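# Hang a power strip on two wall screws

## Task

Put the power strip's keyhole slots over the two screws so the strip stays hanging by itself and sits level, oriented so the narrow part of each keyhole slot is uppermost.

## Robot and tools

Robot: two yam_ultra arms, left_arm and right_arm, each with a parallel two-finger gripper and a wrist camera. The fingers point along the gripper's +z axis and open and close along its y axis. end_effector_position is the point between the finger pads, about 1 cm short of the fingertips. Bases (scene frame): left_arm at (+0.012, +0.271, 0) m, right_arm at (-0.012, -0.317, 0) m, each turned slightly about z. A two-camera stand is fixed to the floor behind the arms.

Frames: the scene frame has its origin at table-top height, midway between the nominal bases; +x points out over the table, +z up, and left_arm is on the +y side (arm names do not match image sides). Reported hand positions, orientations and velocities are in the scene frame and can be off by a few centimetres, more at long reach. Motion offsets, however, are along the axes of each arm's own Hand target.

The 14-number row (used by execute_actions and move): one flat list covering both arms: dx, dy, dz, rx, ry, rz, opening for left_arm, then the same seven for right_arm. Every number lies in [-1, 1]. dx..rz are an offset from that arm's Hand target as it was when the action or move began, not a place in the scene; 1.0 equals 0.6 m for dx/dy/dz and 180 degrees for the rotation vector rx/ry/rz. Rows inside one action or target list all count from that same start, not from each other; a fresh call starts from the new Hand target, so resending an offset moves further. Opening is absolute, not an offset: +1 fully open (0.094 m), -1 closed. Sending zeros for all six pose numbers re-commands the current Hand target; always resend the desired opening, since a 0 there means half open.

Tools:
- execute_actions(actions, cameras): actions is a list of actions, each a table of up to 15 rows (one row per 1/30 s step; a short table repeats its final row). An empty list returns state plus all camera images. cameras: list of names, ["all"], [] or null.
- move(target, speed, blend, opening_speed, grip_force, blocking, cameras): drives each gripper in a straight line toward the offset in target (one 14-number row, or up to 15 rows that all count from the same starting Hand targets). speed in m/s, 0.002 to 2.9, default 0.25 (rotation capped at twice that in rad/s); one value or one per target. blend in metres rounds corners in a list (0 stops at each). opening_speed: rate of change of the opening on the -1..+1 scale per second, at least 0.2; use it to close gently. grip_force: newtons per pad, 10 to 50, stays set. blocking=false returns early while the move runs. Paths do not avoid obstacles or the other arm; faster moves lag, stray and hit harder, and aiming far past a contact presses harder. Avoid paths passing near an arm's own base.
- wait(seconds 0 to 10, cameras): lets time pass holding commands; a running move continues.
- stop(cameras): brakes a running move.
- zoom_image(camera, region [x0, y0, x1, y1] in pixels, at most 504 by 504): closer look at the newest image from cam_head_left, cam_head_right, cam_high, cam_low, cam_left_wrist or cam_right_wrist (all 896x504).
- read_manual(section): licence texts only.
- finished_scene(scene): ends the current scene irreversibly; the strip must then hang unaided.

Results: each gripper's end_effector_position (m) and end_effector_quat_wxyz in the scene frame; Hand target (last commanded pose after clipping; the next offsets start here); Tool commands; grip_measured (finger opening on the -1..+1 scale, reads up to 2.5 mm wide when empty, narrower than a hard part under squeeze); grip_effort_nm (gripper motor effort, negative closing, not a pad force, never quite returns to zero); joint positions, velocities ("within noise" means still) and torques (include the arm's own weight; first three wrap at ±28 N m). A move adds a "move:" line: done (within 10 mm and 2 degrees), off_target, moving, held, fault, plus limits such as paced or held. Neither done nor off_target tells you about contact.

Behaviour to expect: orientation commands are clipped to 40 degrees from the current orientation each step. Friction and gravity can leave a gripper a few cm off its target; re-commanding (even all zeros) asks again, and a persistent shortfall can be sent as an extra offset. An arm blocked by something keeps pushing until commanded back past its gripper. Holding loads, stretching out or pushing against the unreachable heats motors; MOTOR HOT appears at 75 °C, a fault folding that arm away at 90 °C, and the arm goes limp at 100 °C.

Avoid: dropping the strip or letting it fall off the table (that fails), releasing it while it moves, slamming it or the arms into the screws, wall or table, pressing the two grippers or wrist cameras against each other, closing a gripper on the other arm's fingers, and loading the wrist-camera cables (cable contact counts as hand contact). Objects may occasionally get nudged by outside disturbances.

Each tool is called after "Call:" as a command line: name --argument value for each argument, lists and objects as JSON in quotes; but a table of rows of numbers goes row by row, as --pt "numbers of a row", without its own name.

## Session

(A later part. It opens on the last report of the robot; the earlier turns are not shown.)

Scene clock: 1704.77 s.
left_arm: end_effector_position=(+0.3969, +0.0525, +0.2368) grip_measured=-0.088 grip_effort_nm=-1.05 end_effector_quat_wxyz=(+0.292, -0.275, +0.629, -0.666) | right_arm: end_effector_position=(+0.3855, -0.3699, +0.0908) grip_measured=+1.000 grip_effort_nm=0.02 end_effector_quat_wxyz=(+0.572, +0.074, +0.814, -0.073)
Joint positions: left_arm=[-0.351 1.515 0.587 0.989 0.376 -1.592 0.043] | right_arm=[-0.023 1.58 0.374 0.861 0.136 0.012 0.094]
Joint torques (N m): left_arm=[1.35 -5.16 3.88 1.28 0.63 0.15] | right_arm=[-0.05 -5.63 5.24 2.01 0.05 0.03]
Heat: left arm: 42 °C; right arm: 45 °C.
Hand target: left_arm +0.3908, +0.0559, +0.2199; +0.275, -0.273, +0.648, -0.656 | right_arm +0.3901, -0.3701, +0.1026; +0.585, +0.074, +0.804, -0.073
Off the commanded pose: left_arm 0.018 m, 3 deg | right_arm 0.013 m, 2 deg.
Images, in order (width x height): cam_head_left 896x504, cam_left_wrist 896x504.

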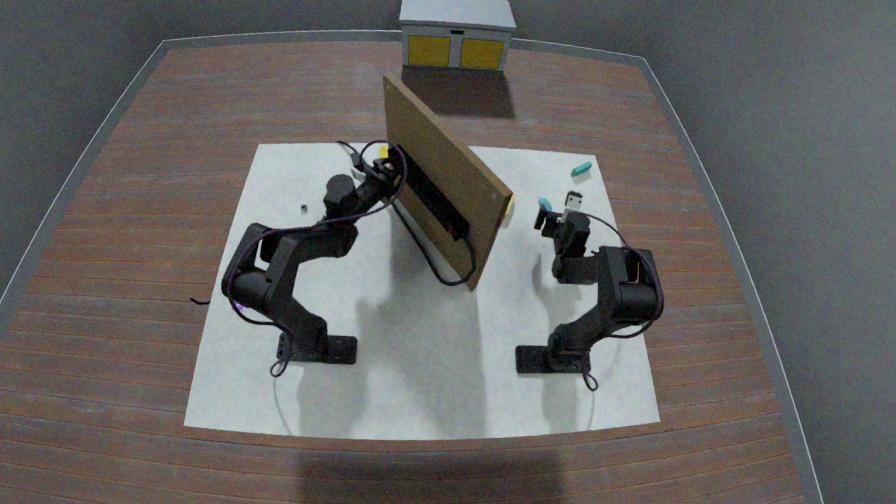

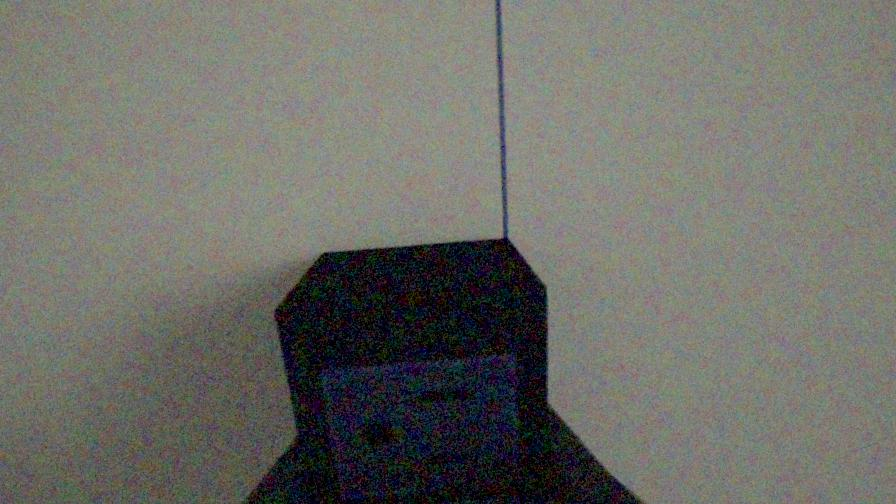

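Call:
move --pt "0 0 0 0 0 0 0.2 0 0 0 0 0 0 1" --pt "0 -0.008 0 0 0 0 0.8 0 0 0 0 0 0 1" --speed 0.05 --opening_speed 0.4 --cameras '["cam_left_wrist","cam_head_left"]'

Call:
zoom_image --camera "cam_head_left" --region '[360, 60, 530, 300]'

Scene clock: 1722.40 s.
left_arm: end_effector_position=(+0.3934, +0.0538, +0.2285) grip_measured=+0.799 grip_effort_nm=0.06 end_effector_quat_wxyz=(+0.279, -0.272, +0.639, -0.663) | right_arm: end_effector_position=(+0.3855, -0.3699, +0.0908) grip_measured=+1.000 grip_effort_nm=0.02 end_effector_quat_wxyz=(+0.572, +0.074, +0.814, -0.073)
Joint positions: left_arm=[-0.336 1.515 0.573 0.98 0.416 -1.59 0.084] | right_arm=[-0.023 1.58 0.374 0.861 0.136 0.012 0.094]
Joint torques (N m): left_arm=[0.66 -6.23 5.44 1.13 0.16 0.17] | right_arm=[-0.01 -5.61 5.22 1.99 0.07 -0.01]
Heat: left arm: 41 °C; right arm: 45 °C.
Hand target: left_arm +0.3908, +0.0560, +0.2247; +0.275, -0.273, +0.648, -0.656 | right_arm +0.3901, -0.3701, +0.1026; +0.585, +0.074, +0.804, -0.073
Off the commanded pose: left_arm 0.005 m, 1 deg | right_arm 0.013 m, 2 deg.
move: off_target (right_arm)
Images, in order (width x height): cam_head_left 896x504, cam_left_wrist 896x504.

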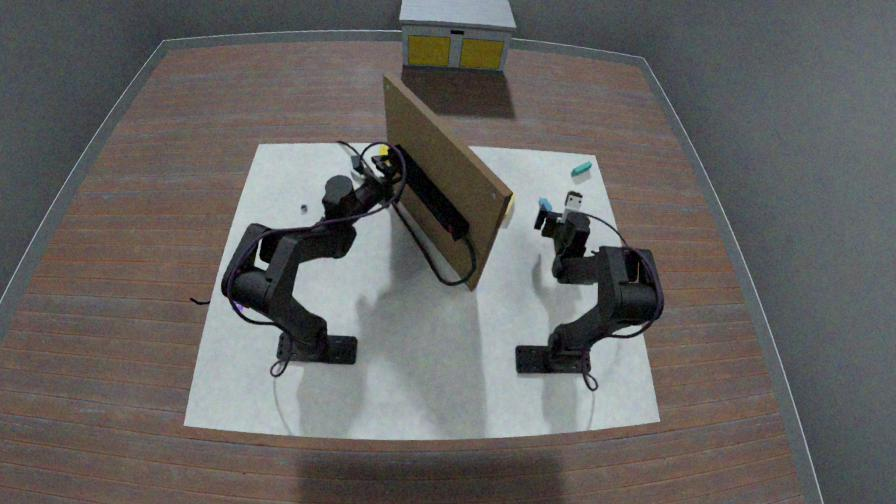

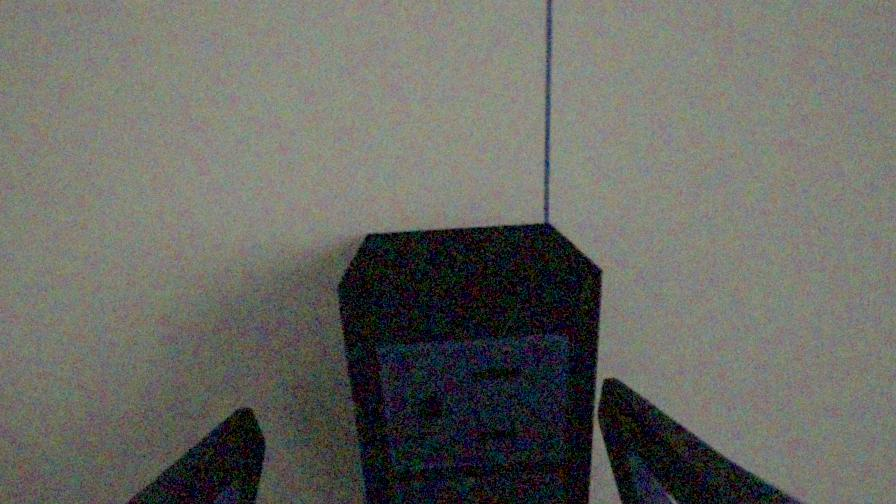

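Scaled by 2.100.

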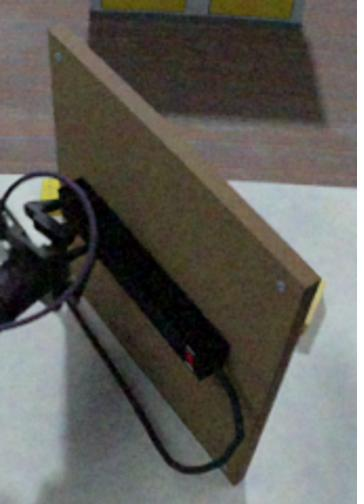

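Call:
move --target '[0,0.0,-0.2,0,0,0,0.8,0,0,0,0,0,0,1]' --speed 0.1 --cameras '["cam_left_wrist","cam_head_left"]'

Call:
zoom_image --camera "cam_head_left" --region '[360, 60, 530, 300]'

Scene clock: 1728.77 s.
left_arm: end_effector_position=(+0.3096, +0.1409, +0.2260) grip_measured=+0.799 grip_effort_nm=0.06 end_effector_quat_wxyz=(+0.282, -0.274, +0.643, -0.658) | right_arm: end_effector_position=(+0.3855, -0.3699, +0.0908) grip_measured=+1.000 grip_effort_nm=0.02 end_effector_quat_wxyz=(+0.572, +0.074, +0.814, -0.073)
Joint positions: left_arm=[-0.021 0.992 0.254 0.77 0.725 -1.591 0.084] | right_arm=[-0.023 1.58 0.374 0.861 0.136 0.012 0.094]
Joint torques (N m): left_arm=[0.64 -3.23 6.16 1.07 0.16 0.09] | right_arm=[-0.03 -5.53 5.24 2.02 0.07 0]
Heat: left arm: 41 °C; right arm: 45 °C.
Hand target: left_arm +0.3051, +0.1400, +0.2234; +0.275, -0.273, +0.648, -0.656 | right_arm +0.3901, -0.3701, +0.1026; +0.585, +0.074, +0.804, -0.073
Off the commanded pose: left_arm 0.005 m, 1 deg | right_arm 0.013 m, 2 deg.
move: off_target (right_arm)
Images, in order (width x height): cam_head_left 896x504, cam_left_wrist 896x504.

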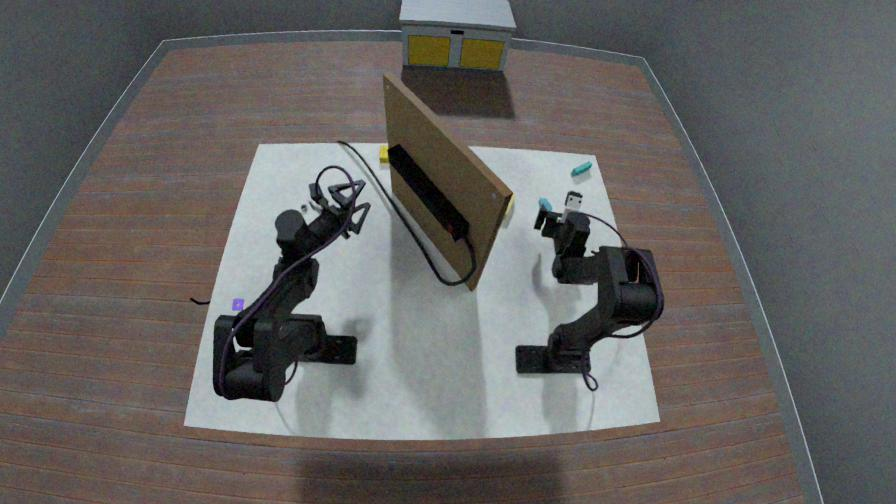

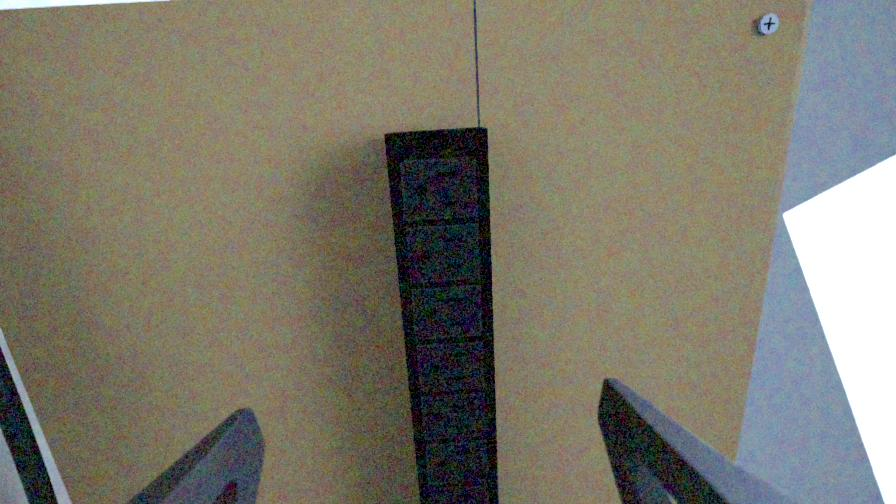

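Scaled by 2.100.

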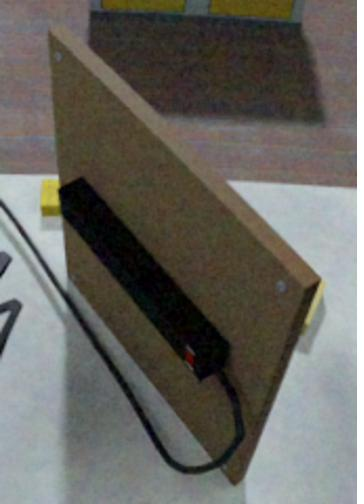

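Call:
move --target '[0.0442,-0.1667,-0.0732,0.1333,-0.0339,0.4765,0.8,0,0,0,0,0,0,1]' --speed 0.3 --cameras '["cam_left_wrist"]'

Call:
zoom_image --camera "cam_left_wrist" --region '[150, 280, 800, 480]'

Scene clock: 1740.97 s.
left_arm: end_effector_position=(+0.2585, +0.1516, +0.3052) grip_measured=+0.799 grip_effort_nm=0.06 end_effector_quat_wxyz=(+0.702, +0.241, +0.534, -0.404) | right_arm: end_effector_position=(+0.3855, -0.3699, +0.0908) grip_measured=+1.000 grip_effort_nm=0.02 end_effector_quat_wxyz=(+0.572, +0.074, +0.814, -0.073)
Joint positions: left_arm=[0.143 0.98 0.202 1.381 0.986 -0.62 0.084] | right_arm=[-0.023 1.58 0.374 0.861 0.136 0.012 0.094]
Joint torques (N m): left_arm=[0.58 -0.88 8.68 1.38 -0.1 -0.03] | right_arm=[0.05 -5.63 5.18 2 0.06 0]
Heat: left arm: 41 °C; right arm: 45 °C.
Hand target: left_arm +0.2545, +0.1527, +0.3230; +0.721, +0.264, +0.508, -0.390 | right_arm +0.3901, -0.3701, +0.1026; +0.585, +0.074, +0.804, -0.073
Off the commanded pose: left_arm 0.018 m, 5 deg | right_arm 0.013 m, 2 deg.
move: off_target (left_arm, right_arm)
Images, in order (width x height): cam_left_wrist 896x504.

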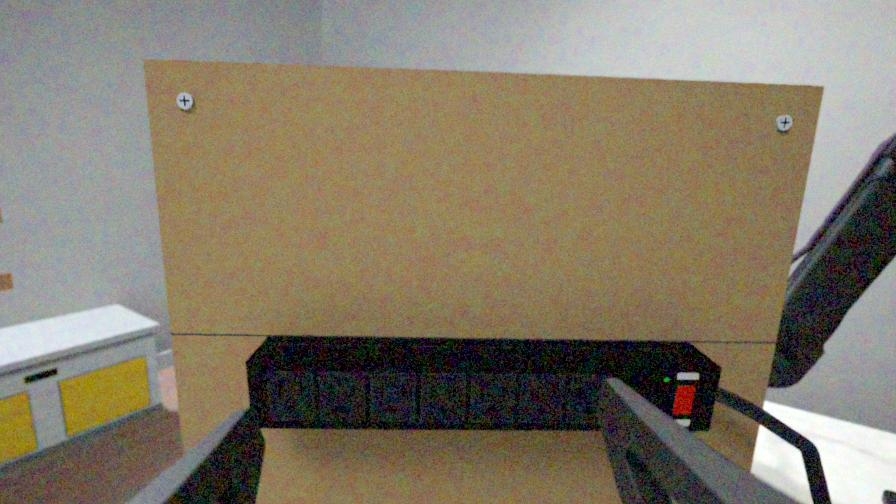

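Region (150, 280, 800, 480) is 650x200 pixels. A region can be at most 504 by 504 pixels.

Call:
zoom_image --camera "cam_left_wrist" --region '[160, 310, 410, 450]'

Call:
zoom_image --camera "cam_left_wrist" --region '[560, 310, 810, 450]'

Scaled by 2.016.

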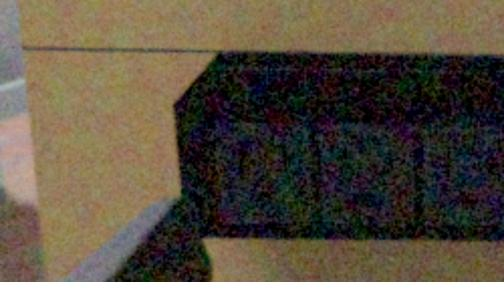

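Scaled by 2.016.

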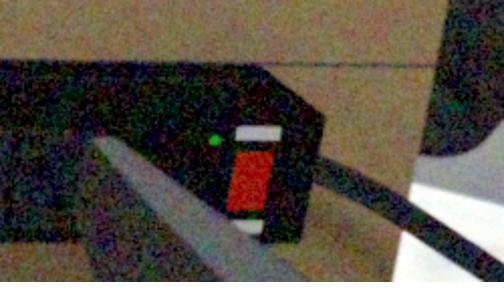

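Call:
wait --seconds 1.5 --cameras '["cam_left_wrist"]'

Scene clock: 1754.47 s.
left_arm: end_effector_position=(+0.2585, +0.1516, +0.3052) grip_measured=+0.799 grip_effort_nm=0.05 end_effector_quat_wxyz=(+0.702, +0.241, +0.534, -0.404) | right_arm: end_effector_position=(+0.3855, -0.3699, +0.0908) grip_measured=+1.000 grip_effort_nm=0.02 end_effector_quat_wxyz=(+0.572, +0.074, +0.814, -0.073)
Joint positions: left_arm=[0.143 0.98 0.202 1.381 0.986 -0.62 0.084] | right_arm=[-0.023 1.58 0.374 0.861 0.136 0.012 0.094]
Joint torques (N m): left_arm=[0.62 -0.83 8.72 1.38 -0.13 -0.03] | right_arm=[-0.08 -5.5 5.27 2.01 0.06 -0.01]
Heat: left arm: 42 °C; right arm: 45 °C.
Hand target: left_arm +0.2546, +0.1527, +0.3230; +0.721, +0.264, +0.508, -0.390 | right_arm +0.3901, -0.3701, +0.1026; +0.585, +0.074, +0.804, -0.073
Tool commands: left_gripper/opening=+0.8 right_gripper/opening=+1.0
Off the commanded pose: left_arm 0.018 m, 5 deg | right_arm 0.013 m, 2 deg.
wait: 1.50 s; at rest from the start
Images, in order (width x height): cam_left_wrist 896x504.

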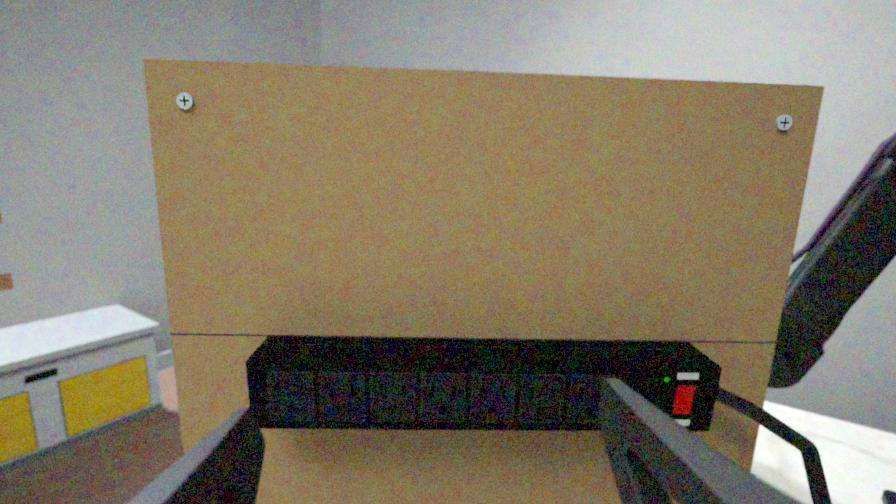

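Call:
finished_scene --scene 2

The scene is finished: the task was done.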